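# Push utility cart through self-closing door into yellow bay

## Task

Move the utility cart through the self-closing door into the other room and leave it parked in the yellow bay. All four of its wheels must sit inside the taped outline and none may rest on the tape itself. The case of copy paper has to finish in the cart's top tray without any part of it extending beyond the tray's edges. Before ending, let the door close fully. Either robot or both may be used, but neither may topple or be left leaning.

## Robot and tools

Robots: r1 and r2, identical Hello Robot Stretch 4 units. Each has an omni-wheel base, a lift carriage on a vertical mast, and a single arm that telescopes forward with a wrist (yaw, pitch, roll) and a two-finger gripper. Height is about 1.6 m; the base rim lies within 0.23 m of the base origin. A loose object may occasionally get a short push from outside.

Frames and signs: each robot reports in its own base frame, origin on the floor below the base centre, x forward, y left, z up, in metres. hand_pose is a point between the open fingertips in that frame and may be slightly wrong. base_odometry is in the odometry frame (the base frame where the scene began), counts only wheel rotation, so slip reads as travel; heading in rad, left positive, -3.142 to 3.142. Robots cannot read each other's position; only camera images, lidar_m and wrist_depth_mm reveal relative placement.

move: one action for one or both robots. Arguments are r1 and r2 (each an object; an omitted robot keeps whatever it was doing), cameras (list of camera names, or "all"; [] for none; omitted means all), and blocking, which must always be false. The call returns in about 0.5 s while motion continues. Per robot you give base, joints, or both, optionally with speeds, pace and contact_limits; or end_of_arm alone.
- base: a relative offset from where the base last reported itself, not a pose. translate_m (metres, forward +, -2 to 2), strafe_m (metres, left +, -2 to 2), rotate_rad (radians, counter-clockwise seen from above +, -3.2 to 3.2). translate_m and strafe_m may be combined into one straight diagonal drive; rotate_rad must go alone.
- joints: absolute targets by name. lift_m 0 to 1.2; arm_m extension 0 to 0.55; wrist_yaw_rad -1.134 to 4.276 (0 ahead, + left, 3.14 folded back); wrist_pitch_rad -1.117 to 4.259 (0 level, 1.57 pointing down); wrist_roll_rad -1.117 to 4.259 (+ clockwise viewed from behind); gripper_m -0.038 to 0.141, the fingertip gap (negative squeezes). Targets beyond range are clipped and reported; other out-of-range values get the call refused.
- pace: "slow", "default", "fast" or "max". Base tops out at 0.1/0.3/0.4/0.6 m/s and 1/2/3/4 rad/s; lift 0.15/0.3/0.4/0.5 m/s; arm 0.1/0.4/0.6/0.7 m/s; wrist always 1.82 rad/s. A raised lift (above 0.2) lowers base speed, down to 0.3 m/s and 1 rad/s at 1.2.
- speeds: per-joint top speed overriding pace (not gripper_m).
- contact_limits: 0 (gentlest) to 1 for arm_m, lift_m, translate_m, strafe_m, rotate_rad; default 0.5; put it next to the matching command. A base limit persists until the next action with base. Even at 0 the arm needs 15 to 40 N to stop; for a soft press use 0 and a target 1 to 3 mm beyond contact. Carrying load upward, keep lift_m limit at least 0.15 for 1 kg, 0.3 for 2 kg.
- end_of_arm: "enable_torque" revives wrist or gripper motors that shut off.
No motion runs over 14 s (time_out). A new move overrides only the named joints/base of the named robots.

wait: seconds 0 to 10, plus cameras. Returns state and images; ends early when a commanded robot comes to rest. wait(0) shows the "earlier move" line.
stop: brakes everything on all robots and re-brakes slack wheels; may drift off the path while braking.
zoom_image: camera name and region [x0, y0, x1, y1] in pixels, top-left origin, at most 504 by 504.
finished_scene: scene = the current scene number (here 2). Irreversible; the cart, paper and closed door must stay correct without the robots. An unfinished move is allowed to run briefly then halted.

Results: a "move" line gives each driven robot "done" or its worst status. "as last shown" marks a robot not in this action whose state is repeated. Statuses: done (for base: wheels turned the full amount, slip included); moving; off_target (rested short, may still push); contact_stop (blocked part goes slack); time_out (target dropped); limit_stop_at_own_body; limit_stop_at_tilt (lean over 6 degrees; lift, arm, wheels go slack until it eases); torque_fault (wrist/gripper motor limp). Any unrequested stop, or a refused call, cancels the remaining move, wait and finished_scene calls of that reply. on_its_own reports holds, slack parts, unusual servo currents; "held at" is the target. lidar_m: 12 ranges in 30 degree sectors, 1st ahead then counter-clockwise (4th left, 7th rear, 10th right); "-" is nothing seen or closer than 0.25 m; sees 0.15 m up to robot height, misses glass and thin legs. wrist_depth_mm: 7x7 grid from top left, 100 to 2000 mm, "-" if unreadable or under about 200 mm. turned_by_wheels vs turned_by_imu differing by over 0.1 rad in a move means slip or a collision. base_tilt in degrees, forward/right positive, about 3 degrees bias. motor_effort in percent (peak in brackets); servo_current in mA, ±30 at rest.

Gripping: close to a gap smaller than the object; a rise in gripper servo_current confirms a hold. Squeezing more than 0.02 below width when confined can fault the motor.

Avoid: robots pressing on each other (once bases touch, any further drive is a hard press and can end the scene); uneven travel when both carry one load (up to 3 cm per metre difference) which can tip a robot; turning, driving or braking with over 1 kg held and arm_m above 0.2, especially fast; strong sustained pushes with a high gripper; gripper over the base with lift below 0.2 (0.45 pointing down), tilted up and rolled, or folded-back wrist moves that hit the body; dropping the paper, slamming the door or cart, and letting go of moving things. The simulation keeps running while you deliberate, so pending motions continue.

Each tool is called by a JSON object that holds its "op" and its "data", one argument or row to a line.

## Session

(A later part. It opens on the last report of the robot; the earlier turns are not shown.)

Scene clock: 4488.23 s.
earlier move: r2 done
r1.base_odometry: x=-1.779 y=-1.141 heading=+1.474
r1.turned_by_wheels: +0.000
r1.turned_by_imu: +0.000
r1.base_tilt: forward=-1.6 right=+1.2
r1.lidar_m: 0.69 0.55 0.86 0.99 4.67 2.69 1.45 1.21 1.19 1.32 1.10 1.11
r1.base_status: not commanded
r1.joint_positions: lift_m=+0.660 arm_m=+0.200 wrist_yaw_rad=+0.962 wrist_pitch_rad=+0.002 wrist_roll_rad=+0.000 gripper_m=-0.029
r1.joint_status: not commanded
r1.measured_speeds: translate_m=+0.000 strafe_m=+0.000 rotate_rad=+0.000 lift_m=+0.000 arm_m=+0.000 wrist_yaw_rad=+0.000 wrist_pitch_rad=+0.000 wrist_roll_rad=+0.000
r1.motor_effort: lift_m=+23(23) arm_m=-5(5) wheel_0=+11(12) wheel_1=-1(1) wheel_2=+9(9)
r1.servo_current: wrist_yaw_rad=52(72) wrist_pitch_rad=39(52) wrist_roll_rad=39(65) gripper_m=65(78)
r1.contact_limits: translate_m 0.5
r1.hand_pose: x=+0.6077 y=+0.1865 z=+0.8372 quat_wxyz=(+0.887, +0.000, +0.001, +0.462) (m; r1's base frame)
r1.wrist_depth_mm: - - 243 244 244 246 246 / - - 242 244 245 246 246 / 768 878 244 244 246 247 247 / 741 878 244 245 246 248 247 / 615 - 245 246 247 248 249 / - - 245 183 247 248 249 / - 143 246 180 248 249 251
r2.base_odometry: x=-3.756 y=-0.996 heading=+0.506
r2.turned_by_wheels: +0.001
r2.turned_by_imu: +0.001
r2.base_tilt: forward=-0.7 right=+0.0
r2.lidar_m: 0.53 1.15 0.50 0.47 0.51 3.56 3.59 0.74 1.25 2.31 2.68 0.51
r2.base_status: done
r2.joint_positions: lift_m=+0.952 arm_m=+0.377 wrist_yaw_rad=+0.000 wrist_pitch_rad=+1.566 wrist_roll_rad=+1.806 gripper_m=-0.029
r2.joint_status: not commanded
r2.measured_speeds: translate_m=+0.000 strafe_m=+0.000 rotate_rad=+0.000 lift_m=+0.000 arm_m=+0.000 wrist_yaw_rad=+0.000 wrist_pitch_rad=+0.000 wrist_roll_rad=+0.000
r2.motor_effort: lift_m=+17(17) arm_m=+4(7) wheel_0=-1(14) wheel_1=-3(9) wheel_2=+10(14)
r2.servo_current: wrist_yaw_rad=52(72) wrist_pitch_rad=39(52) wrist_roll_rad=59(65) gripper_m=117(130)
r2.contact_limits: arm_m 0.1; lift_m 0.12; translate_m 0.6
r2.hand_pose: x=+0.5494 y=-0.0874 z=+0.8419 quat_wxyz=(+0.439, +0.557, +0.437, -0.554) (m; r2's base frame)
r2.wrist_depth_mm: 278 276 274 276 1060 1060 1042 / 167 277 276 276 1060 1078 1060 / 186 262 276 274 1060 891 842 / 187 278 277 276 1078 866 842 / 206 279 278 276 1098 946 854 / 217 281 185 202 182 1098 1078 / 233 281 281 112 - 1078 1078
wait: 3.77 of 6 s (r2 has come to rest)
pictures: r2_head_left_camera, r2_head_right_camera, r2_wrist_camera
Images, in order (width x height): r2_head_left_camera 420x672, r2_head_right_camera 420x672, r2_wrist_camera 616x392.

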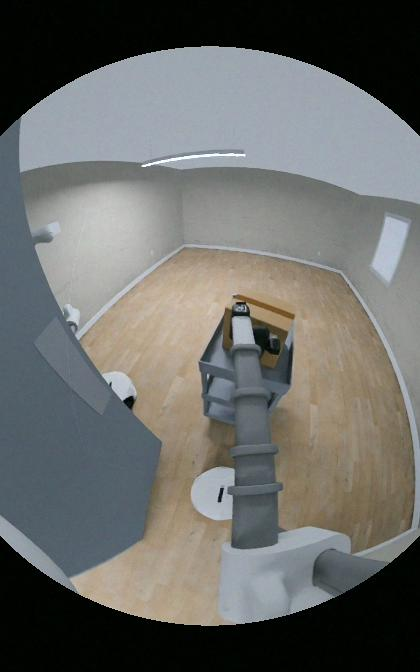

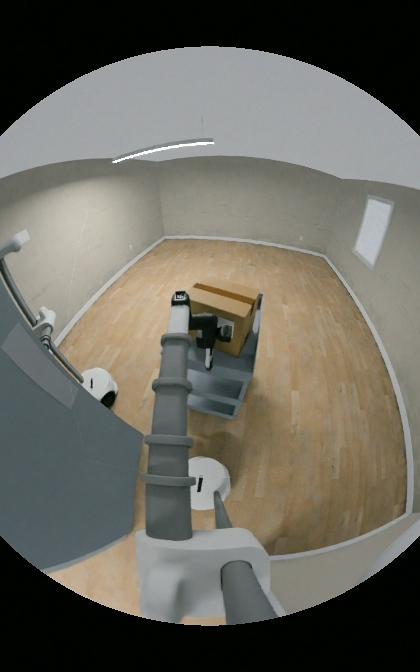

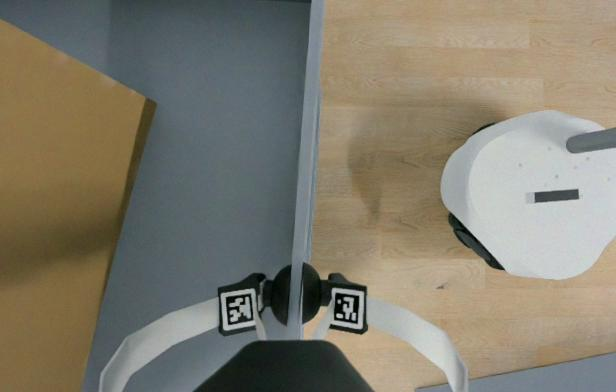

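{"op": "move", "data": {
  "r2": {"base": {"translate_m": -0.395, "strafe_m": 0.064}, "pace": "slow", "contact_limits": {"translate_m": 0.6}},
  "blocking": false,
  "cameras": []
}}

{"op": "wait", "data": {
  "seconds": 7,
  "cameras": ["r2_wrist_camera", "r2_head_left_camera", "r2_head_right_camera"]
}}

Scene clock: 4513.53 s.
move: r2 moving
r1.base_odometry: x=-1.779 y=-1.141 heading=+1.474
r1.turned_by_wheels: +0.000
r1.turned_by_imu: +0.000
r1.base_tilt: forward=-1.6 right=+1.3
r1.lidar_m: 0.68 0.58 0.85 0.99 4.68 2.71 1.43 1.19 1.22 1.32 1.13 1.09
r1.base_status: not commanded
r1.joint_positions: lift_m=+0.660 arm_m=+0.200 wrist_yaw_rad=+0.962 wrist_pitch_rad=+0.002 wrist_roll_rad=+0.000 gripper_m=-0.029
r1.joint_status: not commanded
r1.measured_speeds: translate_m=+0.000 strafe_m=+0.000 rotate_rad=+0.000 lift_m=+0.000 arm_m=+0.000 wrist_yaw_rad=+0.000 wrist_pitch_rad=+0.000 wrist_roll_rad=+0.000
r1.motor_effort: lift_m=+23(23) arm_m=-4(5) wheel_0=+11(12) wheel_1=-1(1) wheel_2=+9(9)
r1.servo_current: wrist_yaw_rad=65(65) wrist_pitch_rad=46(46) wrist_roll_rad=46(65) gripper_m=72(78)
r1.contact_limits: translate_m 0.5
r1.hand_pose: x=+0.6077 y=+0.1865 z=+0.8372 quat_wxyz=(+0.887, +0.000, +0.001, +0.462) (m; r1's base frame)
r1.wrist_depth_mm: - - 243 244 244 246 246 / - - 243 244 245 246 247 / 741 866 244 245 245 247 248 / 741 866 244 245 246 247 248 / - 627 245 246 248 249 248 / - - 244 183 248 248 249 / - 143 246 180 248 249 249
r2.base_odometry: x=-3.768 y=-1.001 heading=+0.506
r2.turned_by_wheels: +0.000
r2.turned_by_imu: +0.001
r2.base_tilt: forward=-0.6 right=+0.0
r2.lidar_m: 0.53 1.14 0.49 0.48 0.53 3.55 3.56 0.74 1.21 2.33 2.68 0.51
r2.base_status: translate_m moving; strafe_m moving
r2.joint_positions: lift_m=+0.952 arm_m=+0.377 wrist_yaw_rad=+0.001 wrist_pitch_rad=+1.564 wrist_roll_rad=+1.806 gripper_m=-0.029
r2.joint_status: not commanded
r2.measured_speeds: translate_m=-0.049 strafe_m=+0.008 rotate_rad=-0.004 lift_m=+0.000 arm_m=+0.000 wrist_yaw_rad=+0.005 wrist_pitch_rad=-0.010 wrist_roll_rad=+0.000
r2.motor_effort: lift_m=+17(17) arm_m=+3(4) wheel_0=-9(9) wheel_1=-7(7) wheel_2=+14(16)
r2.servo_current: wrist_yaw_rad=52(52) wrist_pitch_rad=46(52) wrist_roll_rad=46(52) gripper_m=111(117)
r2.contact_limits: arm_m 0.1; lift_m 0.12; translate_m 0.6
r2.hand_pose: x=+0.5499 y=-0.0874 z=+0.8419 quat_wxyz=(+0.440, +0.557, +0.437, -0.553) (m; r2's base frame)
r2.wrist_depth_mm: 279 277 273 272 1060 1060 1042 / 178 278 276 274 1060 1060 1042 / 187 265 276 274 1078 904 842 / 200 278 278 1098 1098 854 854 / 208 281 277 274 1060 1042 842 / 225 281 185 200 185 1060 1078 / 244 160 281 112 - - 1060
pictures: none
No camera images: "cameras" was empty.

Scene clock: 4518.30 s.
earlier move: r2 done
r1.base_odometry: x=-1.779 y=-1.141 heading=+1.474
r1.turned_by_wheels: +0.000
r1.turned_by_imu: +0.000
r1.base_tilt: forward=-1.5 right=+1.2
r1.lidar_m: 0.66 0.57 0.60 3.98 4.67 2.69 1.43 1.22 1.20 1.35 1.12 1.10
r1.base_status: not commanded
r1.joint_positions: lift_m=+0.660 arm_m=+0.200 wrist_yaw_rad=+0.962 wrist_pitch_rad=+0.002 wrist_roll_rad=+0.000 gripper_m=-0.029
r1.joint_status: not commanded
r1.measured_speeds: translate_m=+0.000 strafe_m=+0.000 rotate_rad=+0.000 lift_m=+0.000 arm_m=+0.000 wrist_yaw_rad=+0.000 wrist_pitch_rad=+0.000 wrist_roll_rad=+0.000
r1.motor_effort: lift_m=+23(23) arm_m=-5(5) wheel_0=+11(12) wheel_1=-1(1) wheel_2=+9(9)
r1.servo_current: wrist_yaw_rad=52(78) wrist_pitch_rad=52(52) wrist_roll_rad=52(65) gripper_m=72(78)
r1.contact_limits: translate_m 0.5
r1.hand_pose: x=+0.6077 y=+0.1865 z=+0.8372 quat_wxyz=(+0.887, +0.000, +0.001, +0.462) (m; r1's base frame)
r1.wrist_depth_mm: - - 242 244 245 246 247 / - - 243 244 245 246 247 / - - 244 245 245 247 247 / - - 244 246 246 247 247 / - - 245 246 246 248 249 / - - 245 183 248 249 249 / - 151 246 180 248 249 250
r2.base_odometry: x=-4.133 y=-1.132 heading=+0.507
r2.turned_by_wheels: +0.001
r2.turned_by_imu: +0.003
r2.base_tilt: forward=-0.7 right=+0.1
r2.lidar_m: 0.50 0.51 0.44 0.44 0.54 3.17 3.13 0.46 0.47 2.29 2.68 0.55
r2.base_status: done
r2.joint_positions: lift_m=+0.952 arm_m=+0.377 wrist_yaw_rad=+0.002 wrist_pitch_rad=+1.564 wrist_roll_rad=+1.806 gripper_m=-0.029
r2.joint_status: not commanded
r2.measured_speeds: translate_m=+0.000 strafe_m=+0.000 rotate_rad=+0.000 lift_m=+0.000 arm_m=+0.000 wrist_yaw_rad=+0.000 wrist_pitch_rad=+0.000 wrist_roll_rad=+0.000
r2.motor_effort: lift_m=+16(17) arm_m=-3(4) wheel_0=+0(9) wheel_1=-2(8) wheel_2=+10(17)
r2.servo_current: wrist_yaw_rad=52(59) wrist_pitch_rad=46(52) wrist_roll_rad=46(59) gripper_m=104(117)
r2.contact_limits: arm_m 0.1; lift_m 0.12; translate_m 0.6
r2.hand_pose: x=+0.5501 y=-0.0874 z=+0.8419 quat_wxyz=(+0.440, +0.557, +0.437, -0.553) (m; r2's base frame)
r2.wrist_depth_mm: 216 241 1060 1098 1060 1078 1042 / 253 278 1098 1098 1078 1098 1078 / 279 276 276 1098 1098 931 854 / 278 278 277 1078 1060 866 842 / 215 279 277 294 1078 891 854 / 212 274 187 201 180 1060 1078 / 195 151 277 112 1078 1060 1060
wait: 4.77 of 7 s (r2 has come to rest)
pictures: r2_head_left_camera, r2_head_right_camera, r2_wrist_camera
Images, in order (width x height): r2_head_left_camera 420x672, r2_head_right_camera 420x672, r2_wrist_camera 616x392.

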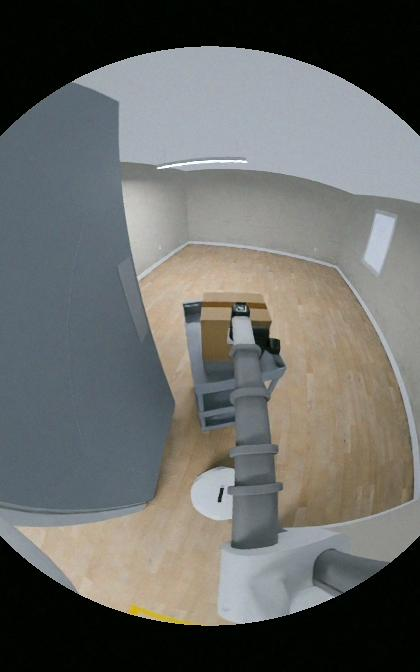

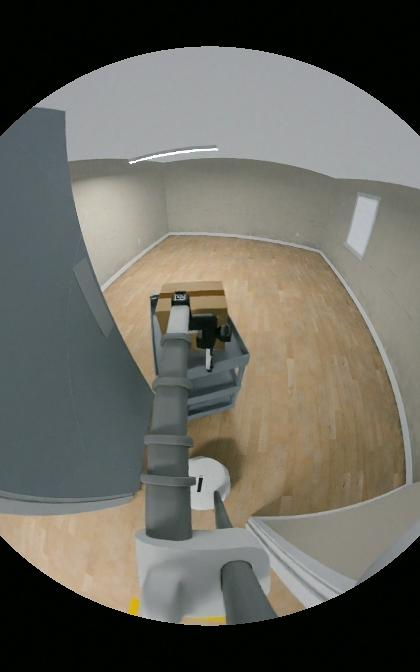

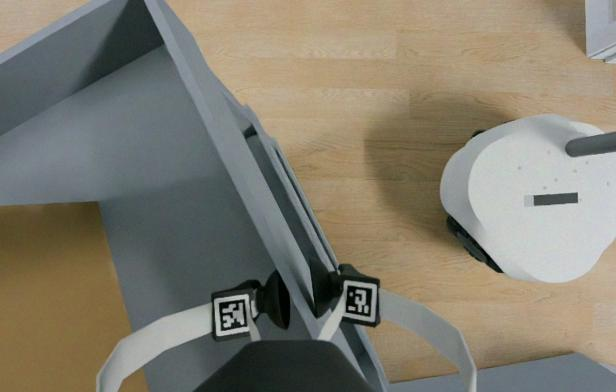

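{"op": "zoom_image", "data": {
  "camera": "r2_head_left_camera",
  "region": [130, 260, 330, 560]
}}

{"op": "zoom_image", "data": {
  "camera": "r2_head_right_camera",
  "region": [110, 250, 310, 550]
}}

{"op": "zoom_image", "data": {
  "camera": "r2_wrist_camera",
  "region": [0, 0, 504, 392]
}}

Scaled by 1.680 from the camera's 420x672 image, which has a finer 600x960 frame.

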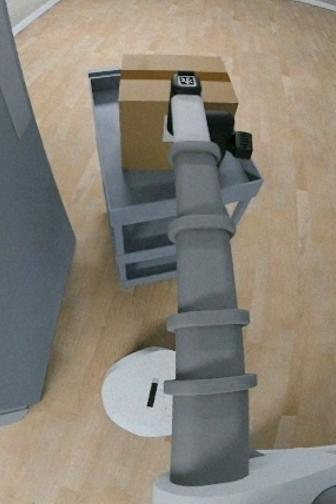

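Scaled by 1.680 from the camera's 420x672 image, which has a finer 600x960 frame.

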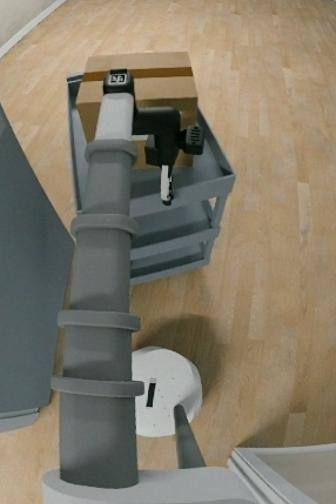

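Scaled by 1.000.

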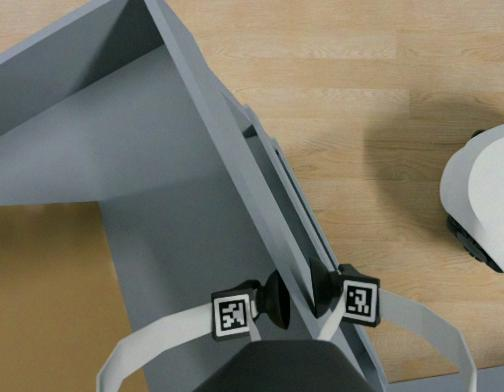

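{"op": "move", "data": {
  "r2": {"base": {"translate_m": -0.289, "strafe_m": 0.096}, "pace": "slow", "contact_limits": {"translate_m": 0.6}},
  "blocking": false,
  "cameras": []
}}

{"op": "wait", "data": {
  "seconds": 7,
  "cameras": ["r2_wrist_camera", "r2_head_left_camera", "r2_head_right_camera"]
}}

Scene clock: 4584.70 s.
move: r2 moving
r1.base_odometry: x=-1.779 y=-1.141 heading=+1.474
r1.turned_by_wheels: +0.000
r1.turned_by_imu: +0.000
r1.base_tilt: forward=-1.6 right=+1.3
r1.lidar_m: 0.68 0.57 0.62 4.00 4.66 2.69 1.44 1.20 1.20 1.35 1.11 1.11
r1.base_status: not commanded
r1.joint_positions: lift_m=+0.660 arm_m=+0.200 wrist_yaw_rad=+0.962 wrist_pitch_rad=+0.002 wrist_roll_rad=+0.000 gripper_m=-0.029
r1.joint_status: not commanded
r1.measured_speeds: translate_m=+0.000 strafe_m=+0.000 rotate_rad=+0.000 lift_m=+0.000 arm_m=+0.000 wrist_yaw_rad=+0.000 wrist_pitch_rad=+0.000 wrist_roll_rad=+0.000
r1.motor_effort: lift_m=+23(23) arm_m=-5(5) wheel_0=+12(12) wheel_1=-1(1) wheel_2=+9(9)
r1.servo_current: wrist_yaw_rad=46(59) wrist_pitch_rad=46(46) wrist_roll_rad=59(65) gripper_m=65(78)
r1.contact_limits: translate_m 0.5
r1.hand_pose: x=+0.6077 y=+0.1865 z=+0.8372 quat_wxyz=(+0.887, +0.000, +0.001, +0.462) (m; r1's base frame)
r1.wrist_depth_mm: - - 242 244 245 246 247 / - - 243 244 245 246 247 / - - 244 245 246 247 247 / - - 244 245 247 247 248 / - - 245 246 247 247 248 / - - 244 183 247 248 249 / - 151 246 180 247 249 249
r2.base_odometry: x=-4.146 y=-1.134 heading=+0.507
r2.turned_by_wheels: +0.000
r2.turned_by_imu: +0.001
r2.base_tilt: forward=-0.6 right=+0.1
r2.lidar_m: 0.48 0.51 0.44 0.43 0.55 3.15 3.14 0.45 0.44 2.31 2.65 0.56
r2.base_status: translate_m moving; strafe_m moving
r2.joint_positions: lift_m=+0.952 arm_m=+0.377 wrist_yaw_rad=+0.003 wrist_pitch_rad=+1.564 wrist_roll_rad=+1.806 gripper_m=-0.029
r2.joint_status: not commanded
r2.measured_speeds: translate_m=-0.048 strafe_m=+0.016 rotate_rad=+0.001 lift_m=+0.000 arm_m=+0.000 wrist_yaw_rad=+0.007 wrist_pitch_rad=+0.000 wrist_roll_rad=+0.000
r2.motor_effort: lift_m=+17(17) arm_m=-3(4) wheel_0=-9(9) wheel_1=-4(5) wheel_2=+14(15)
r2.servo_current: wrist_yaw_rad=46(59) wrist_pitch_rad=46(59) wrist_roll_rad=39(52) gripper_m=104(117)
r2.contact_limits: arm_m 0.1; lift_m 0.12; translate_m 0.6
r2.hand_pose: x=+0.5502 y=-0.0874 z=+0.8419 quat_wxyz=(+0.440, +0.557, +0.437, -0.553) (m; r2's base frame)
r2.wrist_depth_mm: 220 243 1098 1060 1078 1025 1042 / 257 278 1078 1078 1060 1060 1042 / 279 278 277 1078 1078 1008 854 / 279 281 276 1098 1078 854 842 / 220 279 278 296 1078 960 842 / 214 274 187 200 183 1078 1060 / 202 162 279 112 - - 1078
pictures: none
No camera images: "cameras" was empty.

Scene clock: 4588.47 s.
earlier move: r2 done
r1.base_odometry: x=-1.779 y=-1.141 heading=+1.474
r1.turned_by_wheels: +0.000
r1.turned_by_imu: +0.000
r1.base_tilt: forward=-1.6 right=+1.2
r1.lidar_m: 0.64 0.57 0.82 3.95 4.67 2.71 1.47 1.21 1.21 1.33 1.12 1.10
r1.base_status: not commanded
r1.joint_positions: lift_m=+0.660 arm_m=+0.200 wrist_yaw_rad=+0.962 wrist_pitch_rad=+0.002 wrist_roll_rad=+0.000 gripper_m=-0.029
r1.joint_status: not commanded
r1.measured_speeds: translate_m=+0.000 strafe_m=+0.000 rotate_rad=+0.000 lift_m=+0.000 arm_m=+0.000 wrist_yaw_rad=+0.000 wrist_pitch_rad=+0.000 wrist_roll_rad=+0.000
r1.motor_effort: lift_m=+23(23) arm_m=-5(5) wheel_0=+12(12) wheel_1=-1(1) wheel_2=+9(9)
r1.servo_current: wrist_yaw_rad=52(72) wrist_pitch_rad=39(52) wrist_roll_rad=52(65) gripper_m=65(78)
r1.contact_limits: translate_m 0.5
r1.hand_pose: x=+0.6077 y=+0.1865 z=+0.8372 quat_wxyz=(+0.887, +0.000, +0.001, +0.462) (m; r1's base frame)
r1.wrist_depth_mm: - - 242 244 245 246 246 / - - 243 245 245 246 247 / - - 243 245 246 247 248 / - - 244 246 246 247 248 / - 362 245 246 247 248 249 / - - 245 183 247 249 249 / - 1983 245 180 248 249 250
r2.base_odometry: x=-4.432 y=-1.188 heading=+0.506
r2.turned_by_wheels: -0.001
r2.turned_by_imu: -0.002
r2.base_tilt: forward=-0.6 right=+0.1
r2.lidar_m: 0.49 0.49 0.40 0.43 2.74 2.86 2.85 2.74 0.36 0.39 2.69 0.57
r2.base_status: done
r2.joint_positions: lift_m=+0.952 arm_m=+0.377 wrist_yaw_rad=+0.003 wrist_pitch_rad=+1.567 wrist_roll_rad=+1.806 gripper_m=-0.029
r2.joint_status: not commanded
r2.measured_speeds: translate_m=+0.000 strafe_m=+0.000 rotate_rad=+0.000 lift_m=+0.000 arm_m=+0.000 wrist_yaw_rad=+0.000 wrist_pitch_rad=+0.000 wrist_roll_rad=+0.000
r2.motor_effort: lift_m=+17(17) arm_m=-4(4) wheel_0=-8(14) wheel_1=-6(8) wheel_2=+4(16)
r2.servo_current: wrist_yaw_rad=59(59) wrist_pitch_rad=39(59) wrist_roll_rad=39(59) gripper_m=111(117)
r2.contact_limits: arm_m 0.1; lift_m 0.12; translate_m 0.6
r2.hand_pose: x=+0.5494 y=-0.0874 z=+0.8419 quat_wxyz=(+0.440, +0.556, +0.438, -0.553) (m; r2's base frame)
r2.wrist_depth_mm: 219 247 1098 1078 1078 1078 1078 / 259 277 1098 1060 1098 1078 1060 / 278 277 278 1098 1078 991 842 / 258 278 277 1078 1078 866 854 / 214 278 277 276 1078 866 866 / 208 277 186 200 181 1060 1078 / 192 158 277 112 - - 1060
wait: 3.77 of 7 s (r2 has come to rest)
pictures: r2_head_left_camera, r2_head_right_camera, r2_wrist_camera
Images, in order (width x height): r2_head_left_camera 420x672, r2_head_right_camera 420x672, r2_wrist_camera 616x392.

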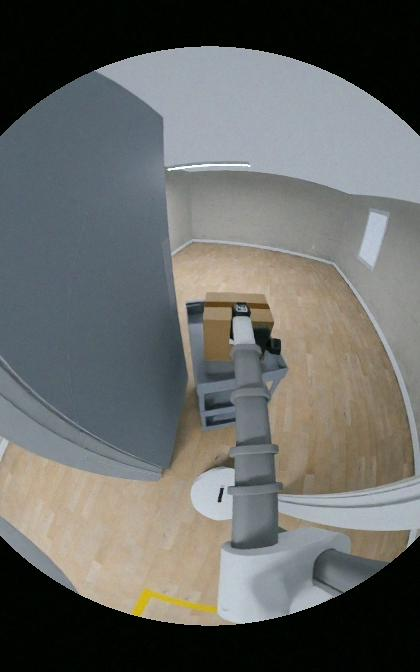

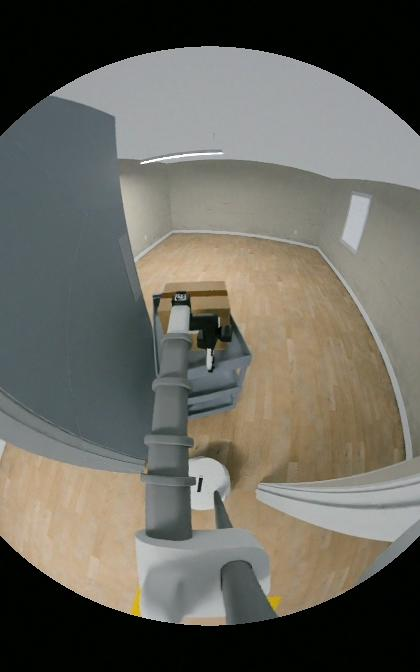

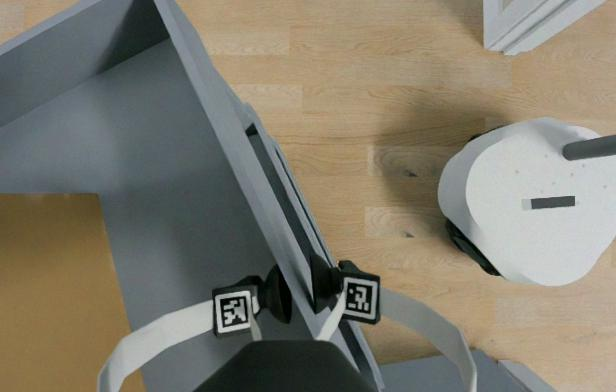

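{"op": "move", "data": {
  "r2": {"joints": {"gripper_m": 0.06}, "pace": "slow"},
  "blocking": false,
  "cameras": []
}}

{"op": "wait", "data": {
  "seconds": 3,
  "cameras": ["r2_wrist_camera"]
}}

Scene clock: 4628.03 s.
move: r2 moving
r1.base_odometry: x=-1.779 y=-1.141 heading=+1.474
r1.turned_by_wheels: +0.000
r1.turned_by_imu: +0.000
r1.base_tilt: forward=-1.6 right=+1.2
r1.lidar_m: 0.68 0.57 0.82 4.00 4.65 2.70 1.42 1.18 1.17 1.35 1.10 1.11
r1.base_status: not commanded
r1.joint_positions: lift_m=+0.660 arm_m=+0.200 wrist_yaw_rad=+0.962 wrist_pitch_rad=+0.002 wrist_roll_rad=+0.000 gripper_m=-0.029
r1.joint_status: not commanded
r1.measured_speeds: translate_m=+0.000 strafe_m=+0.000 rotate_rad=+0.000 lift_m=+0.000 arm_m=+0.000 wrist_yaw_rad=+0.000 wrist_pitch_rad=+0.000 wrist_roll_rad=+0.000
r1.motor_effort: lift_m=+23(23) arm_m=-4(5) wheel_0=+11(12) wheel_1=-1(1) wheel_2=+9(9)
r1.servo_current: wrist_yaw_rad=59(59) wrist_pitch_rad=39(52) wrist_roll_rad=33(59) gripper_m=65(78)
r1.contact_limits: translate_m 0.5
r1.hand_pose: x=+0.6077 y=+0.1865 z=+0.8372 quat_wxyz=(+0.887, +0.000, +0.001, +0.462) (m; r1's base frame)
r1.wrist_depth_mm: - - 243 244 245 245 245 / - - 242 245 245 246 247 / - - 244 244 246 247 247 / - - 244 245 246 247 248 / - 364 245 245 247 248 249 / - - 245 183 247 248 249 / - 1921 247 180 248 249 249
r2.base_odometry: x=-4.432 y=-1.188 heading=+0.506
r2.turned_by_wheels: +0.000
r2.turned_by_imu: +0.000
r2.base_tilt: forward=-0.6 right=+0.1
r2.lidar_m: 0.48 0.50 0.41 0.43 2.76 2.87 2.86 2.71 0.38 0.39 2.65 0.57
r2.base_status: not commanded
r2.joint_positions: lift_m=+0.952 arm_m=+0.377 wrist_yaw_rad=+0.003 wrist_pitch_rad=+1.567 wrist_roll_rad=+1.806 gripper_m=-0.016
r2.joint_status: gripper_m moving
r2.measured_speeds: translate_m=+0.000 strafe_m=+0.000 rotate_rad=+0.000 lift_m=+0.000 arm_m=+0.000 wrist_yaw_rad=+0.000 wrist_pitch_rad=+0.000 wrist_roll_rad=+0.000
r2.motor_effort: lift_m=+17(17) arm_m=-3(4) wheel_0=-8(9) wheel_1=-6(7) wheel_2=+4(5)
r2.servo_current: wrist_yaw_rad=39(59) wrist_pitch_rad=39(46) wrist_roll_rad=52(52) gripper_m=72(104)
r2.contact_limits: arm_m 0.1; lift_m 0.12; translate_m 0.6
r2.hand_pose: x=+0.5494 y=-0.0874 z=+0.8419 quat_wxyz=(+0.440, +0.556, +0.438, -0.553) (m; r2's base frame)
r2.wrist_depth_mm: 220 248 1098 1078 1098 1078 1098 / 258 278 500 1078 1060 1060 1060 / 282 279 278 1060 1078 946 854 / 255 277 278 1098 1060 842 854 / 212 278 278 277 1060 866 842 / 207 274 186 204 182 1060 1078 / 192 224 278 112 - - 1060
pictures: none
No camera images: "cameras" was empty.

Scene clock: 4630.63 s.
earlier move: r2 done
r1.base_odometry: x=-1.779 y=-1.141 heading=+1.474
r1.turned_by_wheels: +0.000
r1.turned_by_imu: +0.000
r1.base_tilt: forward=-1.6 right=+1.3
r1.lidar_m: 0.70 0.57 0.82 3.99 4.66 2.71 1.45 1.20 1.21 1.36 1.10 1.11
r1.base_status: not commanded
r1.joint_positions: lift_m=+0.660 arm_m=+0.200 wrist_yaw_rad=+0.962 wrist_pitch_rad=+0.002 wrist_roll_rad=+0.000 gripper_m=-0.029
r1.joint_status: not commanded
r1.measured_speeds: translate_m=+0.000 strafe_m=+0.000 rotate_rad=+0.000 lift_m=+0.000 arm_m=+0.000 wrist_yaw_rad=+0.000 wrist_pitch_rad=+0.000 wrist_roll_rad=+0.000
r1.motor_effort: lift_m=+23(23) arm_m=-5(5) wheel_0=+11(12) wheel_1=+0(1) wheel_2=+9(9)
r1.servo_current: wrist_yaw_rad=65(72) wrist_pitch_rad=39(52) wrist_roll_rad=52(72) gripper_m=72(78)
r1.contact_limits: translate_m 0.5
r1.hand_pose: x=+0.6077 y=+0.1865 z=+0.8372 quat_wxyz=(+0.887, +0.000, +0.001, +0.462) (m; r1's base frame)
r1.wrist_depth_mm: - - 242 244 245 246 246 / - - 243 245 245 246 246 / - - 243 245 245 247 247 / - - 244 245 246 248 247 / - 357 245 246 247 248 248 / - - 245 183 247 248 249 / - 1921 246 180 247 249 250
r2.base_odometry: x=-4.432 y=-1.188 heading=+0.506
r2.turned_by_wheels: +0.000
r2.turned_by_imu: +0.001
r2.base_tilt: forward=-0.7 right=+0.1
r2.lidar_m: 0.48 0.50 0.40 0.43 2.73 2.86 2.88 2.71 0.38 0.38 2.69 0.55
r2.base_status: not commanded
r2.joint_positions: lift_m=+0.952 arm_m=+0.377 wrist_yaw_rad=+0.003 wrist_pitch_rad=+1.567 wrist_roll_rad=+1.806 gripper_m=+0.060
r2.joint_status: all done
r2.measured_speeds: translate_m=+0.000 strafe_m=+0.000 rotate_rad=+0.000 lift_m=+0.000 arm_m=+0.000 wrist_yaw_rad=+0.000 wrist_pitch_rad=+0.000 wrist_roll_rad=+0.000
r2.motor_effort: lift_m=+17(17) arm_m=-3(4) wheel_0=-6(9) wheel_1=-6(7) wheel_2=+4(5)
r2.servo_current: wrist_yaw_rad=52(65) wrist_pitch_rad=39(46) wrist_roll_rad=39(72) gripper_m=52(104)
r2.contact_limits: arm_m 0.1; lift_m 0.12; translate_m 0.6
r2.hand_pose: x=+0.5494 y=-0.0874 z=+0.8419 quat_wxyz=(+0.440, +0.556, +0.438, -0.553) (m; r2's base frame)
r2.wrist_depth_mm: 221 254 1060 1060 1078 1078 1098 / 262 276 1078 1098 1060 1078 1078 / 278 277 276 1078 1078 917 854 / 256 276 276 1098 1078 842 854 / 216 277 277 1078 1078 878 866 / 211 278 196 277 193 1078 1078 / 196 235 277 112 - - 1042
wait: 2.60 of 3 s (r2 has come to rest)
pictures: r2_wrist_camera
Images, in order (width x height): r2_wrist_camera 616x392.

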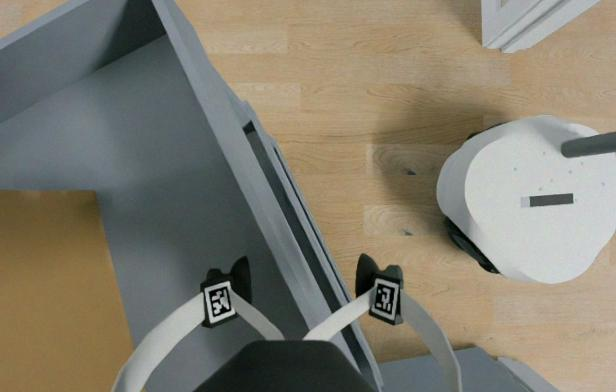

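{"op": "move", "data": {
  "r2": {"joints": {"wrist_roll_rad": 1.342}, "pace": "slow", "speeds": {"wrist_roll_rad": 0.6}},
  "blocking": false,
  "cameras": []
}}

{"op": "wait", "data": {
  "seconds": 3,
  "cameras": ["r2_wrist_camera"]
}}

r2: "pace" acts on no motion here: each has its own speed under "speeds". Leave "pace" out
Scene clock: 4636.87 s.
r1.base_odometry: x=-1.779 y=-1.141 heading=+1.474
r1.turned_by_wheels: +0.000
r1.turned_by_imu: +0.000
r1.base_tilt: forward=-1.6 right=+1.2
r1.lidar_m: 0.65 0.54 0.80 4.00 4.65 2.72 1.42 1.19 1.21 1.33 1.11 1.11
r1.base_status: not commanded
r1.joint_positions: lift_m=+0.660 arm_m=+0.200 wrist_yaw_rad=+0.962 wrist_pitch_rad=+0.002 wrist_roll_rad=+0.000 gripper_m=-0.029
r1.joint_status: not commanded
r1.measured_speeds: translate_m=+0.000 strafe_m=+0.000 rotate_rad=+0.000 lift_m=+0.000 arm_m=+0.000 wrist_yaw_rad=+0.000 wrist_pitch_rad=+0.000 wrist_roll_rad=+0.000
r1.motor_effort: lift_m=+23(23) arm_m=-4(5) wheel_0=+11(12) wheel_1=-1(1) wheel_2=+9(9)
r1.servo_current: wrist_yaw_rad=52(72) wrist_pitch_rad=52(52) wrist_roll_rad=52(72) gripper_m=65(78)
r1.contact_limits: translate_m 0.5
r1.hand_pose: x=+0.6077 y=+0.1865 z=+0.8372 quat_wxyz=(+0.887, +0.000, +0.001, +0.462) (m; r1's base frame)
r1.wrist_depth_mm: - - 243 244 245 246 247 / - - 243 244 246 247 247 / - - 244 244 246 246 249 / - - 245 245 246 247 248 / - 357 245 246 246 248 249 / - - 244 183 247 249 249 / - 1983 246 180 248 249 250
r2.base_odometry: x=-4.432 y=-1.188 heading=+0.506
r2.turned_by_wheels: +0.000
r2.turned_by_imu: +0.000
r2.base_tilt: forward=-0.7 right=+0.1
r2.lidar_m: 0.47 0.49 0.39 0.42 2.74 2.86 2.85 2.72 0.38 0.40 2.67 0.56
r2.base_status: not commanded
r2.joint_positions: lift_m=+0.952 arm_m=+0.377 wrist_yaw_rad=+0.003 wrist_pitch_rad=+1.567 wrist_roll_rad=+1.806 gripper_m=+0.060
r2.joint_status: all done
r2.measured_speeds: translate_m=+0.000 strafe_m=+0.000 rotate_rad=+0.000 lift_m=+0.000 arm_m=+0.000 wrist_yaw_rad=+0.000 wrist_pitch_rad=+0.000 wrist_roll_rad=+0.000
r2.motor_effort: lift_m=+17(17) arm_m=-3(4) wheel_0=-6(9) wheel_1=-6(7) wheel_2=+4(5)
r2.servo_current: wrist_yaw_rad=52(65) wrist_pitch_rad=39(46) wrist_roll_rad=52(72) gripper_m=46(104)
r2.contact_limits: arm_m 0.1; lift_m 0.12; translate_m 0.6
r2.hand_pose: x=+0.5494 y=-0.0874 z=+0.8419 quat_wxyz=(+0.440, +0.556, +0.438, -0.553) (m; r2's base frame)
r2.wrist_depth_mm: 221 252 1078 1060 1078 1060 1060 / 262 276 1078 1060 1078 1098 1060 / 278 277 276 1078 1060 931 842 / 257 277 276 1078 1098 842 842 / 216 276 277 1078 1078 878 854 / 211 277 196 277 193 1078 1078 / 196 235 277 112 - - 1078
pictures: none

not run: a call was refused earlier in this reply.

{"op": "move", "data": {
  "r2": {"joints": {"wrist_roll_rad": 1.342}, "speeds": {"wrist_roll_rad": 0.6}},
  "blocking": false,
  "cameras": []
}}

{"op": "wait", "data": {
  "seconds": 3,
  "cameras": ["r2_wrist_camera"]
}}

Scene clock: 4640.40 s.
move: r2 moving
r1.base_odometry: x=-1.779 y=-1.141 heading=+1.474
r1.turned_by_wheels: +0.000
r1.turned_by_imu: +0.000
r1.base_tilt: forward=-1.5 right=+1.2
r1.lidar_m: 0.70 0.58 0.82 4.00 4.67 2.69 1.43 1.17 1.17 1.35 1.12 1.09
r1.base_status: not commanded
r1.joint_positions: lift_m=+0.660 arm_m=+0.200 wrist_yaw_rad=+0.962 wrist_pitch_rad=+0.002 wrist_roll_rad=+0.000 gripper_m=-0.029
r1.joint_status: not commanded
r1.measured_speeds: translate_m=+0.000 strafe_m=+0.000 rotate_rad=+0.000 lift_m=+0.000 arm_m=+0.000 wrist_yaw_rad=+0.000 wrist_pitch_rad=+0.000 wrist_roll_rad=+0.000
r1.motor_effort: lift_m=+23(23) arm_m=-5(5) wheel_0=+11(12) wheel_1=-1(1) wheel_2=+9(9)
r1.servo_current: wrist_yaw_rad=46(59) wrist_pitch_rad=46(46) wrist_roll_rad=39(65) gripper_m=72(78)
r1.contact_limits: translate_m 0.5
r1.hand_pose: x=+0.6077 y=+0.1865 z=+0.8372 quat_wxyz=(+0.887, +0.000, +0.001, +0.462) (m; r1's base frame)
r1.wrist_depth_mm: - - 242 244 244 245 246 / - - 243 244 245 246 246 / - - 244 245 246 246 248 / - - 245 245 246 248 248 / - 359 245 246 247 247 248 / - - 245 183 247 249 249 / - 1921 246 180 248 250 250
r2.base_odometry: x=-4.432 y=-1.188 heading=+0.506
r2.turned_by_wheels: +0.000
r2.turned_by_imu: +0.000
r2.base_tilt: forward=-0.7 right=+0.0
r2.lidar_m: 0.49 0.50 0.39 0.43 2.73 2.86 2.85 2.74 0.38 0.37 2.69 0.57
r2.base_status: not commanded
r2.joint_positions: lift_m=+0.952 arm_m=+0.377 wrist_yaw_rad=+0.003 wrist_pitch_rad=+1.567 wrist_roll_rad=+1.563 gripper_m=+0.060
r2.joint_status: wrist_roll_rad moving
r2.measured_speeds: translate_m=+0.000 strafe_m=+0.000 rotate_rad=+0.000 lift_m=+0.000 arm_m=+0.000 wrist_yaw_rad=+0.000 wrist_pitch_rad=+0.000 wrist_roll_rad=-0.600
r2.motor_effort: lift_m=+17(17) arm_m=-3(4) wheel_0=-6(6) wheel_1=-6(6) wheel_2=+4(5)
r2.servo_current: wrist_yaw_rad=46(46) wrist_pitch_rad=52(52) wrist_roll_rad=72(72) gripper_m=46(59)
r2.contact_limits: arm_m 0.1; lift_m 0.12; translate_m 0.6
r2.hand_pose: x=+0.5494 y=-0.0874 z=+0.8419 quat_wxyz=(+0.504, +0.498, +0.502, -0.496) (m; r2's base frame)
r2.wrist_depth_mm: 250 276 274 1060 1078 1060 976 / 277 276 274 1078 1060 1060 1078 / 222 276 274 1078 1078 1078 1078 / 209 277 277 1098 1060 866 854 / 209 277 277 1098 1098 866 854 / 208 278 196 276 193 866 866 / 204 243 277 112 1078 1060 1078
pictures: none
No camera images: "cameras" was empty.

Scene clock: 4641.13 s.
earlier move: r2 done
r1.base_odometry: x=-1.779 y=-1.141 heading=+1.474
r1.turned_by_wheels: +0.000
r1.turned_by_imu: +0.000
r1.base_tilt: forward=-1.6 right=+1.2
r1.lidar_m: 0.67 0.54 0.86 3.97 4.66 2.72 1.42 1.22 1.19 1.35 1.11 1.11
r1.base_status: not commanded
r1.joint_positions: lift_m=+0.660 arm_m=+0.200 wrist_yaw_rad=+0.962 wrist_pitch_rad=+0.002 wrist_roll_rad=+0.000 gripper_m=-0.029
r1.joint_status: not commanded
r1.measured_speeds: translate_m=+0.000 strafe_m=+0.000 rotate_rad=+0.000 lift_m=+0.000 arm_m=+0.000 wrist_yaw_rad=+0.000 wrist_pitch_rad=+0.000 wrist_roll_rad=+0.000
r1.motor_effort: lift_m=+23(23) arm_m=-5(5) wheel_0=+11(12) wheel_1=-1(1) wheel_2=+9(9)
r1.servo_current: wrist_yaw_rad=72(72) wrist_pitch_rad=39(52) wrist_roll_rad=52(65) gripper_m=65(78)
r1.contact_limits: translate_m 0.5
r1.hand_pose: x=+0.6077 y=+0.1865 z=+0.8372 quat_wxyz=(+0.887, +0.000, +0.001, +0.462) (m; r1's base frame)
r1.wrist_depth_mm: - - 242 244 244 246 246 / - - 243 244 245 246 246 / - - 243 244 246 247 248 / - - 244 245 246 247 248 / - 359 245 246 246 248 249 / - - 244 183 246 248 249 / - 1863 246 180 248 249 250
r2.base_odometry: x=-4.432 y=-1.188 heading=+0.506
r2.turned_by_wheels: +0.000
r2.turned_by_imu: +0.000
r2.base_tilt: forward=-0.7 right=+0.1
r2.lidar_m: 0.47 0.50 0.41 0.43 2.72 2.84 2.86 2.73 0.38 0.37 2.67 0.57
r2.base_status: not commanded
r2.joint_positions: lift_m=+0.952 arm_m=+0.377 wrist_yaw_rad=+0.003 wrist_pitch_rad=+1.567 wrist_roll_rad=+1.344 gripper_m=+0.060
r2.joint_status: all done
r2.measured_speeds: translate_m=+0.000 strafe_m=+0.000 rotate_rad=+0.000 lift_m=+0.000 arm_m=+0.000 wrist_yaw_rad=+0.000 wrist_pitch_rad=+0.000 wrist_roll_rad=+0.000
r2.motor_effort: lift_m=+17(17) arm_m=-3(4) wheel_0=-6(6) wheel_1=-6(6) wheel_2=+4(5)
r2.servo_current: wrist_yaw_rad=39(59) wrist_pitch_rad=39(52) wrist_roll_rad=46(72) gripper_m=59(59)
r2.contact_limits: arm_m 0.1; lift_m 0.12; translate_m 0.6
r2.hand_pose: x=+0.5494 y=-0.0874 z=+0.8419 quat_wxyz=(+0.555, +0.440, +0.553, -0.439) (m; r2's base frame)
r2.wrist_depth_mm: 274 274 274 274 1078 1060 1060 / 177 274 273 274 1078 1042 1078 / 186 264 276 274 1060 1078 1060 / 188 277 276 276 1098 1078 1060 / 207 276 276 276 1060 842 854 / 213 278 196 276 193 878 854 / 225 278 278 112 1098 878 866
wait: 0.73 of 3 s (r2 has come to rest)
pictures: r2_wrist_camera
Images, in order (width x height): r2_wrist_camera 616x392.

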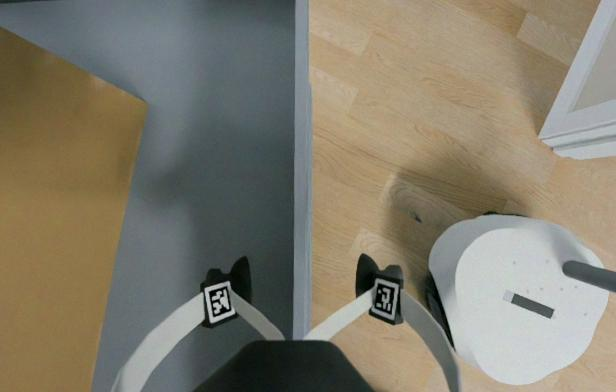

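{"op": "move", "data": {
  "r2": {"joints": {"gripper_m": -0.03}},
  "blocking": false,
  "cameras": []
}}

{"op": "wait", "data": {
  "seconds": 4,
  "cameras": []
}}

{"op": "move", "data": {
  "r2": {"base": {"translate_m": -0.346, "strafe_m": 0.055}, "joints": {"wrist_roll_rad": 1.744}, "speeds": {"wrist_roll_rad": 0.11}, "pace": "slow", "contact_limits": {"translate_m": 0.6}},
  "blocking": false,
  "cameras": []
}}

{"op": "wait", "data": {
  "seconds": 8,
  "cameras": ["r2_wrist_camera", "r2_head_left_camera", "r2_head_right_camera"]
}}

Scene clock: 4656.47 s.
move: r2 moving
r1.base_odometry: x=-1.779 y=-1.141 heading=+1.474
r1.turned_by_wheels: +0.000
r1.turned_by_imu: +0.000
r1.base_tilt: forward=-1.6 right=+1.3
r1.lidar_m: 0.66 0.56 0.80 3.96 4.66 2.70 1.45 1.20 1.19 1.33 1.10 1.11
r1.base_status: not commanded
r1.joint_positions: lift_m=+0.660 arm_m=+0.200 wrist_yaw_rad=+0.962 wrist_pitch_rad=+0.002 wrist_roll_rad=+0.000 gripper_m=-0.029
r1.joint_status: not commanded
r1.measured_speeds: translate_m=+0.000 strafe_m=+0.000 rotate_rad=+0.000 lift_m=+0.000 arm_m=+0.000 wrist_yaw_rad=+0.000 wrist_pitch_rad=+0.000 wrist_roll_rad=+0.000
r1.motor_effort: lift_m=+23(23) arm_m=-4(5) wheel_0=+11(12) wheel_1=+0(1) wheel_2=+9(9)
r1.servo_current: wrist_yaw_rad=46(65) wrist_pitch_rad=46(46) wrist_roll_rad=46(59) gripper_m=72(78)
r1.contact_limits: translate_m 0.5
r1.hand_pose: x=+0.6077 y=+0.1865 z=+0.8372 quat_wxyz=(+0.887, +0.000, +0.001, +0.462) (m; r1's base frame)
r1.wrist_depth_mm: - - 243 244 244 246 246 / - - 243 244 245 246 246 / - - 244 245 246 247 247 / - - 244 245 247 247 248 / - 357 244 246 247 248 249 / - - 245 182 247 248 249 / - 1921 246 180 248 249 250
r2.base_odometry: x=-4.432 y=-1.188 heading=+0.506
r2.turned_by_wheels: +0.000
r2.turned_by_imu: +0.000
r2.base_tilt: forward=-0.7 right=+0.0
r2.lidar_m: 0.48 0.49 0.37 0.41 2.73 2.87 2.86 2.72 0.39 0.39 2.66 0.57
r2.base_status: not commanded
r2.joint_positions: lift_m=+0.952 arm_m=+0.377 wrist_yaw_rad=+0.003 wrist_pitch_rad=+1.567 wrist_roll_rad=+1.344 gripper_m=+0.041
r2.joint_status: gripper_m moving
r2.measured_speeds: translate_m=+0.000 strafe_m=+0.000 rotate_rad=+0.000 lift_m=+0.000 arm_m=+0.000 wrist_yaw_rad=+0.000 wrist_pitch_rad=+0.000 wrist_roll_rad=+0.000
r2.motor_effort: lift_m=+17(17) arm_m=-3(4) wheel_0=-6(6) wheel_1=-6(6) wheel_2=+4(5)
r2.servo_current: wrist_yaw_rad=39(52) wrist_pitch_rad=39(52) wrist_roll_rad=39(59) gripper_m=156(156)
r2.contact_limits: arm_m 0.1; lift_m 0.12; translate_m 0.6
r2.hand_pose: x=+0.5494 y=-0.0874 z=+0.8419 quat_wxyz=(+0.555, +0.440, +0.553, -0.439) (m; r2's base frame)
r2.wrist_depth_mm: 276 276 273 272 1060 1098 1060 / 178 276 274 274 1078 1060 1078 / 187 264 274 276 1078 1078 1078 / 188 277 276 276 1078 1078 1098 / 206 278 276 276 1078 866 854 / 212 278 198 177 193 854 854 / 226 279 278 112 1078 904 854
pictures: none
No camera images: "cameras" was empty.

Scene clock: 4657.57 s.
earlier move: r2 done
r1.base_odometry: x=-1.779 y=-1.141 heading=+1.474
r1.turned_by_wheels: +0.000
r1.turned_by_imu: +0.000
r1.base_tilt: forward=-1.6 right=+1.3
r1.lidar_m: 0.67 0.57 0.84 3.96 4.65 2.71 1.42 1.19 1.18 1.36 1.10 1.10
r1.base_status: not commanded
r1.joint_positions: lift_m=+0.660 arm_m=+0.200 wrist_yaw_rad=+0.962 wrist_pitch_rad=+0.002 wrist_roll_rad=+0.000 gripper_m=-0.029
r1.joint_status: not commanded
r1.measured_speeds: translate_m=+0.000 strafe_m=+0.000 rotate_rad=+0.000 lift_m=+0.000 arm_m=+0.000 wrist_yaw_rad=+0.000 wrist_pitch_rad=+0.000 wrist_roll_rad=+0.000
r1.motor_effort: lift_m=+23(23) arm_m=-5(5) wheel_0=+11(12) wheel_1=-1(1) wheel_2=+9(9)
r1.servo_current: wrist_yaw_rad=65(72) wrist_pitch_rad=46(52) wrist_roll_rad=46(65) gripper_m=72(78)
r1.contact_limits: translate_m 0.5
r1.hand_pose: x=+0.6077 y=+0.1865 z=+0.8372 quat_wxyz=(+0.887, +0.000, +0.001, +0.462) (m; r1's base frame)
r1.wrist_depth_mm: - - 242 243 245 246 247 / - - 243 244 245 246 247 / - - 245 245 246 247 247 / - - 244 245 246 247 249 / - 357 245 246 247 248 248 / - - 245 183 247 249 249 / - 1921 245 180 248 249 250
r2.base_odometry: x=-4.432 y=-1.188 heading=+0.506
r2.turned_by_wheels: +0.000
r2.turned_by_imu: +0.000
r2.base_tilt: forward=-0.6 right=+0.1
r2.lidar_m: 0.46 0.48 0.40 0.42 2.74 2.87 2.86 2.71 0.37 0.40 2.66 0.56
r2.base_status: not commanded
r2.joint_positions: lift_m=+0.952 arm_m=+0.377 wrist_yaw_rad=+0.003 wrist_pitch_rad=+1.567 wrist_roll_rad=+1.344 gripper_m=-0.028
r2.joint_status: all done
r2.measured_speeds: translate_m=+0.000 strafe_m=+0.000 rotate_rad=+0.000 lift_m=+0.000 arm_m=+0.000 wrist_yaw_rad=+0.000 wrist_pitch_rad=+0.000 wrist_roll_rad=+0.000
r2.motor_effort: lift_m=+16(17) arm_m=-4(4) wheel_0=-5(6) wheel_1=-5(6) wheel_2=+4(5)
r2.servo_current: wrist_yaw_rad=46(59) wrist_pitch_rad=46(52) wrist_roll_rad=59(59) gripper_m=130(202)
r2.contact_limits: arm_m 0.1; lift_m 0.12; translate_m 0.6
r2.hand_pose: x=+0.5494 y=-0.0874 z=+0.8419 quat_wxyz=(+0.555, +0.440, +0.553, -0.439) (m; r2's base frame)
r2.wrist_depth_mm: 273 273 272 271 1060 1060 1060 / 179 273 273 272 1078 1078 1060 / 186 264 273 273 1078 1060 1060 / 188 274 273 273 1060 1098 1078 / 204 276 274 273 1098 866 854 / 212 278 184 202 182 854 866 / 225 277 277 112 - 866 854
wait: 1.10 of 4 s (r2 has come to rest)
pictures: none
No camera images: "cameras" was empty.

Scene clock: 4658.07 s.
move: r2 moving
r1.base_odometry: x=-1.779 y=-1.141 heading=+1.474
r1.turned_by_wheels: +0.000
r1.turned_by_imu: +0.000
r1.base_tilt: forward=-1.6 right=+1.2
r1.lidar_m: 0.69 0.56 0.83 3.99 4.65 2.69 1.43 1.21 1.20 1.34 1.12 1.11
r1.base_status: not commanded
r1.joint_positions: lift_m=+0.660 arm_m=+0.200 wrist_yaw_rad=+0.962 wrist_pitch_rad=+0.002 wrist_roll_rad=+0.000 gripper_m=-0.029
r1.joint_status: not commanded
r1.measured_speeds: translate_m=+0.000 strafe_m=+0.000 rotate_rad=+0.000 lift_m=+0.000 arm_m=+0.000 wrist_yaw_rad=+0.000 wrist_pitch_rad=+0.000 wrist_roll_rad=+0.000
r1.motor_effort: lift_m=+23(23) arm_m=-4(5) wheel_0=+11(12) wheel_1=-1(1) wheel_2=+9(9)
r1.servo_current: wrist_yaw_rad=39(72) wrist_pitch_rad=39(46) wrist_roll_rad=52(65) gripper_m=65(72)
r1.contact_limits: translate_m 0.5
r1.hand_pose: x=+0.6077 y=+0.1865 z=+0.8372 quat_wxyz=(+0.887, +0.000, +0.001, +0.462) (m; r1's base frame)
r1.wrist_depth_mm: - - 242 243 244 245 246 / - - 243 244 245 246 247 / - - 243 244 246 247 248 / - - 245 245 246 247 248 / - 342 245 246 247 247 248 / - - 245 183 246 248 250 / - 1921 246 180 248 249 250
r2.base_odometry: x=-4.444 y=-1.192 heading=+0.506
r2.turned_by_wheels: +0.000
r2.turned_by_imu: +0.000
r2.base_tilt: forward=-0.6 right=+0.1
r2.lidar_m: 0.49 0.50 0.40 0.42 2.74 2.85 2.85 2.73 0.38 0.38 2.69 0.56
r2.base_status: translate_m moving; strafe_m moving
r2.joint_positions: lift_m=+0.952 arm_m=+0.377 wrist_yaw_rad=+0.003 wrist_pitch_rad=+1.567 wrist_roll_rad=+1.388 gripper_m=-0.028
r2.joint_status: wrist_roll_rad moving
r2.measured_speeds: translate_m=-0.048 strafe_m=+0.008 rotate_rad=+0.003 lift_m=+0.000 arm_m=+0.000 wrist_yaw_rad=+0.000 wrist_pitch_rad=-0.002 wrist_roll_rad=+0.108
r2.motor_effort: lift_m=+17(17) arm_m=-3(4) wheel_0=-9(11) wheel_1=-7(9) wheel_2=+11(12)
r2.servo_current: wrist_yaw_rad=52(52) wrist_pitch_rad=39(46) wrist_roll_rad=33(85) gripper_m=124(130)
r2.contact_limits: arm_m 0.1; lift_m 0.12; translate_m 0.6
r2.hand_pose: x=+0.5494 y=-0.0874 z=+0.8419 quat_wxyz=(+0.545, +0.452, +0.543, -0.451) (m; r2's base frame)
r2.wrist_depth_mm: 278 277 274 1042 1060 1078 1042 / 187 277 276 1078 1078 1078 1042 / 190 276 276 1078 1098 1078 1060 / 206 278 276 1098 1078 1078 1078 / 211 279 277 277 1078 842 854 / 220 278 183 200 1060 842 854 / 229 272 278 112 149 - 866
pictures: none
No camera images: "cameras" was empty.

Scene clock: 4662.33 s.
earlier move: r2 done
r1.base_odometry: x=-1.779 y=-1.141 heading=+1.473
r1.turned_by_wheels: +0.000
r1.turned_by_imu: +0.000
r1.base_tilt: forward=-1.6 right=+1.3
r1.lidar_m: 0.58 0.57 3.50 4.02 4.66 2.74 1.42 1.20 1.18 1.33 1.11 1.10
r1.base_status: not commanded
r1.joint_positions: lift_m=+0.660 arm_m=+0.200 wrist_yaw_rad=+0.962 wrist_pitch_rad=+0.002 wrist_roll_rad=+0.000 gripper_m=-0.029
r1.joint_status: not commanded
r1.measured_speeds: translate_m=+0.000 strafe_m=+0.000 rotate_rad=+0.000 lift_m=+0.000 arm_m=+0.000 wrist_yaw_rad=+0.000 wrist_pitch_rad=+0.000 wrist_roll_rad=+0.000
r1.motor_effort: lift_m=+23(23) arm_m=-5(5) wheel_0=+11(12) wheel_1=-1(1) wheel_2=+8(9)
r1.servo_current: wrist_yaw_rad=39(72) wrist_pitch_rad=46(52) wrist_roll_rad=59(78) gripper_m=72(78)
r1.contact_limits: translate_m 0.5
r1.hand_pose: x=+0.6077 y=+0.1865 z=+0.8372 quat_wxyz=(+0.887, +0.000, +0.001, +0.462) (m; r1's base frame)
r1.wrist_depth_mm: - - 242 243 245 245 246 / - - 243 244 246 246 247 / - - 243 245 246 247 247 / - - 244 246 247 247 248 / - - 245 246 247 248 248 / - - 245 183 248 248 250 / - 1808 246 180 248 249 250
r2.base_odometry: x=-4.761 y=-1.308 heading=+0.508
r2.turned_by_wheels: +0.001
r2.turned_by_imu: +0.005
r2.base_tilt: forward=-0.6 right=+0.0
r2.lidar_m: 0.47 0.51 0.55 2.40 2.75 2.52 2.52 2.67 2.29 0.55 0.45 0.55
r2.base_status: done
r2.joint_positions: lift_m=+0.952 arm_m=+0.377 wrist_yaw_rad=+0.003 wrist_pitch_rad=+1.566 wrist_roll_rad=+1.738 gripper_m=-0.029
r2.joint_status: all done
r2.measured_speeds: translate_m=+0.000 strafe_m=+0.000 rotate_rad=+0.000 lift_m=+0.000 arm_m=+0.000 wrist_yaw_rad=+0.000 wrist_pitch_rad=+0.000 wrist_roll_rad=+0.000
r2.motor_effort: lift_m=+16(17) arm_m=-3(4) wheel_0=+4(11) wheel_1=-1(9) wheel_2=+14(18)
r2.servo_current: wrist_yaw_rad=52(59) wrist_pitch_rad=46(52) wrist_roll_rad=52(98) gripper_m=111(130)
r2.contact_limits: arm_m 0.1; lift_m 0.12; translate_m 0.6
r2.hand_pose: x=+0.5495 y=-0.0874 z=+0.8419 quat_wxyz=(+0.458, +0.541, +0.456, -0.538) (m; r2's base frame)
r2.wrist_depth_mm: 227 260 1060 1078 1078 1060 1042 / 277 277 276 1060 1060 1060 1042 / 278 277 274 1078 1078 1078 854 / 216 277 276 1078 1060 854 866 / 211 278 277 866 1078 878 842 / 211 277 187 202 181 1078 1078 / 202 151 278 112 1098 1078 1078
wait: 4.27 of 8 s (r2 has come to rest)
pictures: r2_head_left_camera, r2_head_right_camera, r2_wrist_camera
Images, in order (width x height): r2_head_left_camera 420x672, r2_head_right_camera 420x672, r2_wrist_camera 616x392.

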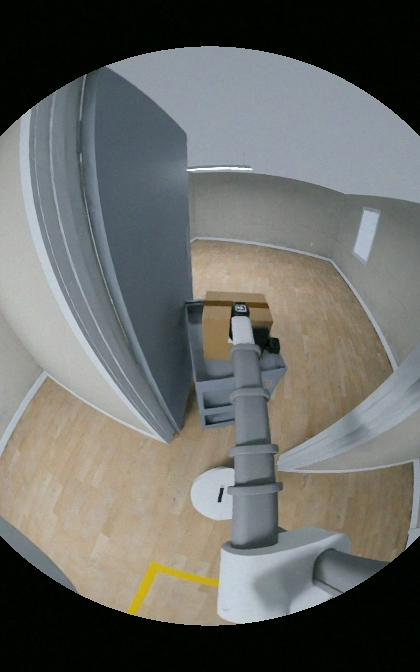

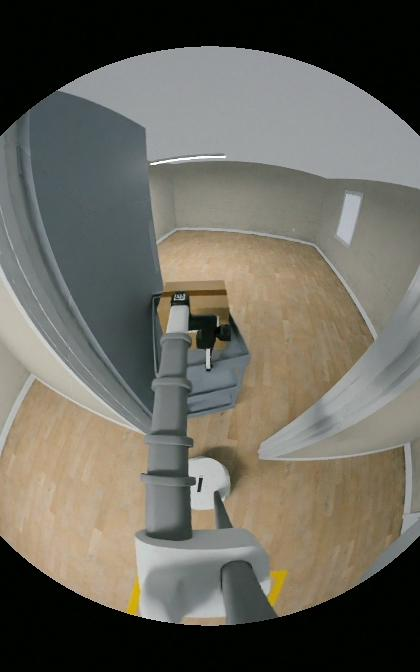

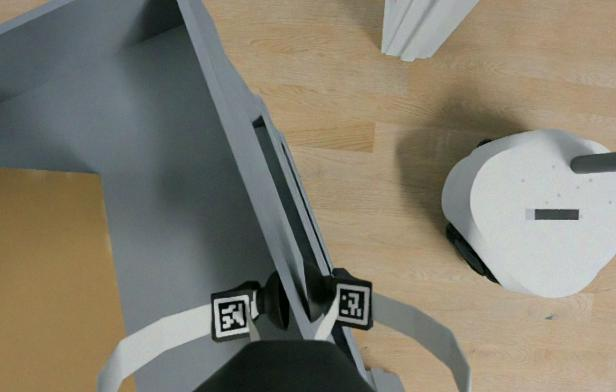

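{"op": "zoom_image", "data": {
  "camera": "r2_head_left_camera",
  "region": [130, 250, 310, 460]
}}

{"op": "zoom_image", "data": {
  "camera": "r2_head_right_camera",
  "region": [100, 250, 280, 460]
}}

Scaled by 2.400 from the camera's 420x672 image, which has a finer 600x960 frame.

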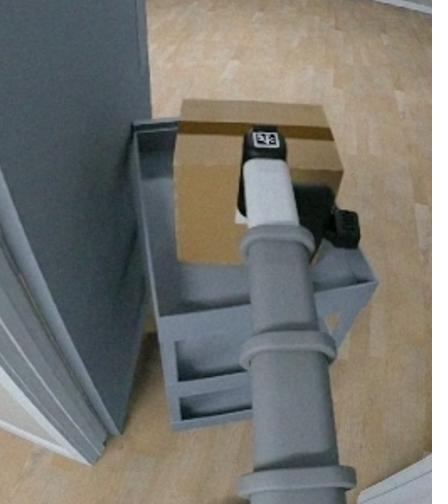

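Scaled by 2.400 from the camera's 420x672 image, which has a finer 600x960 frame.

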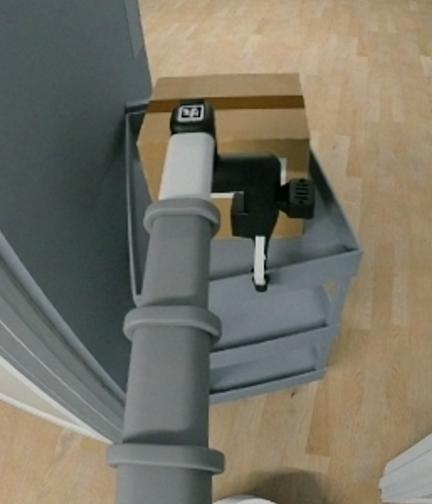

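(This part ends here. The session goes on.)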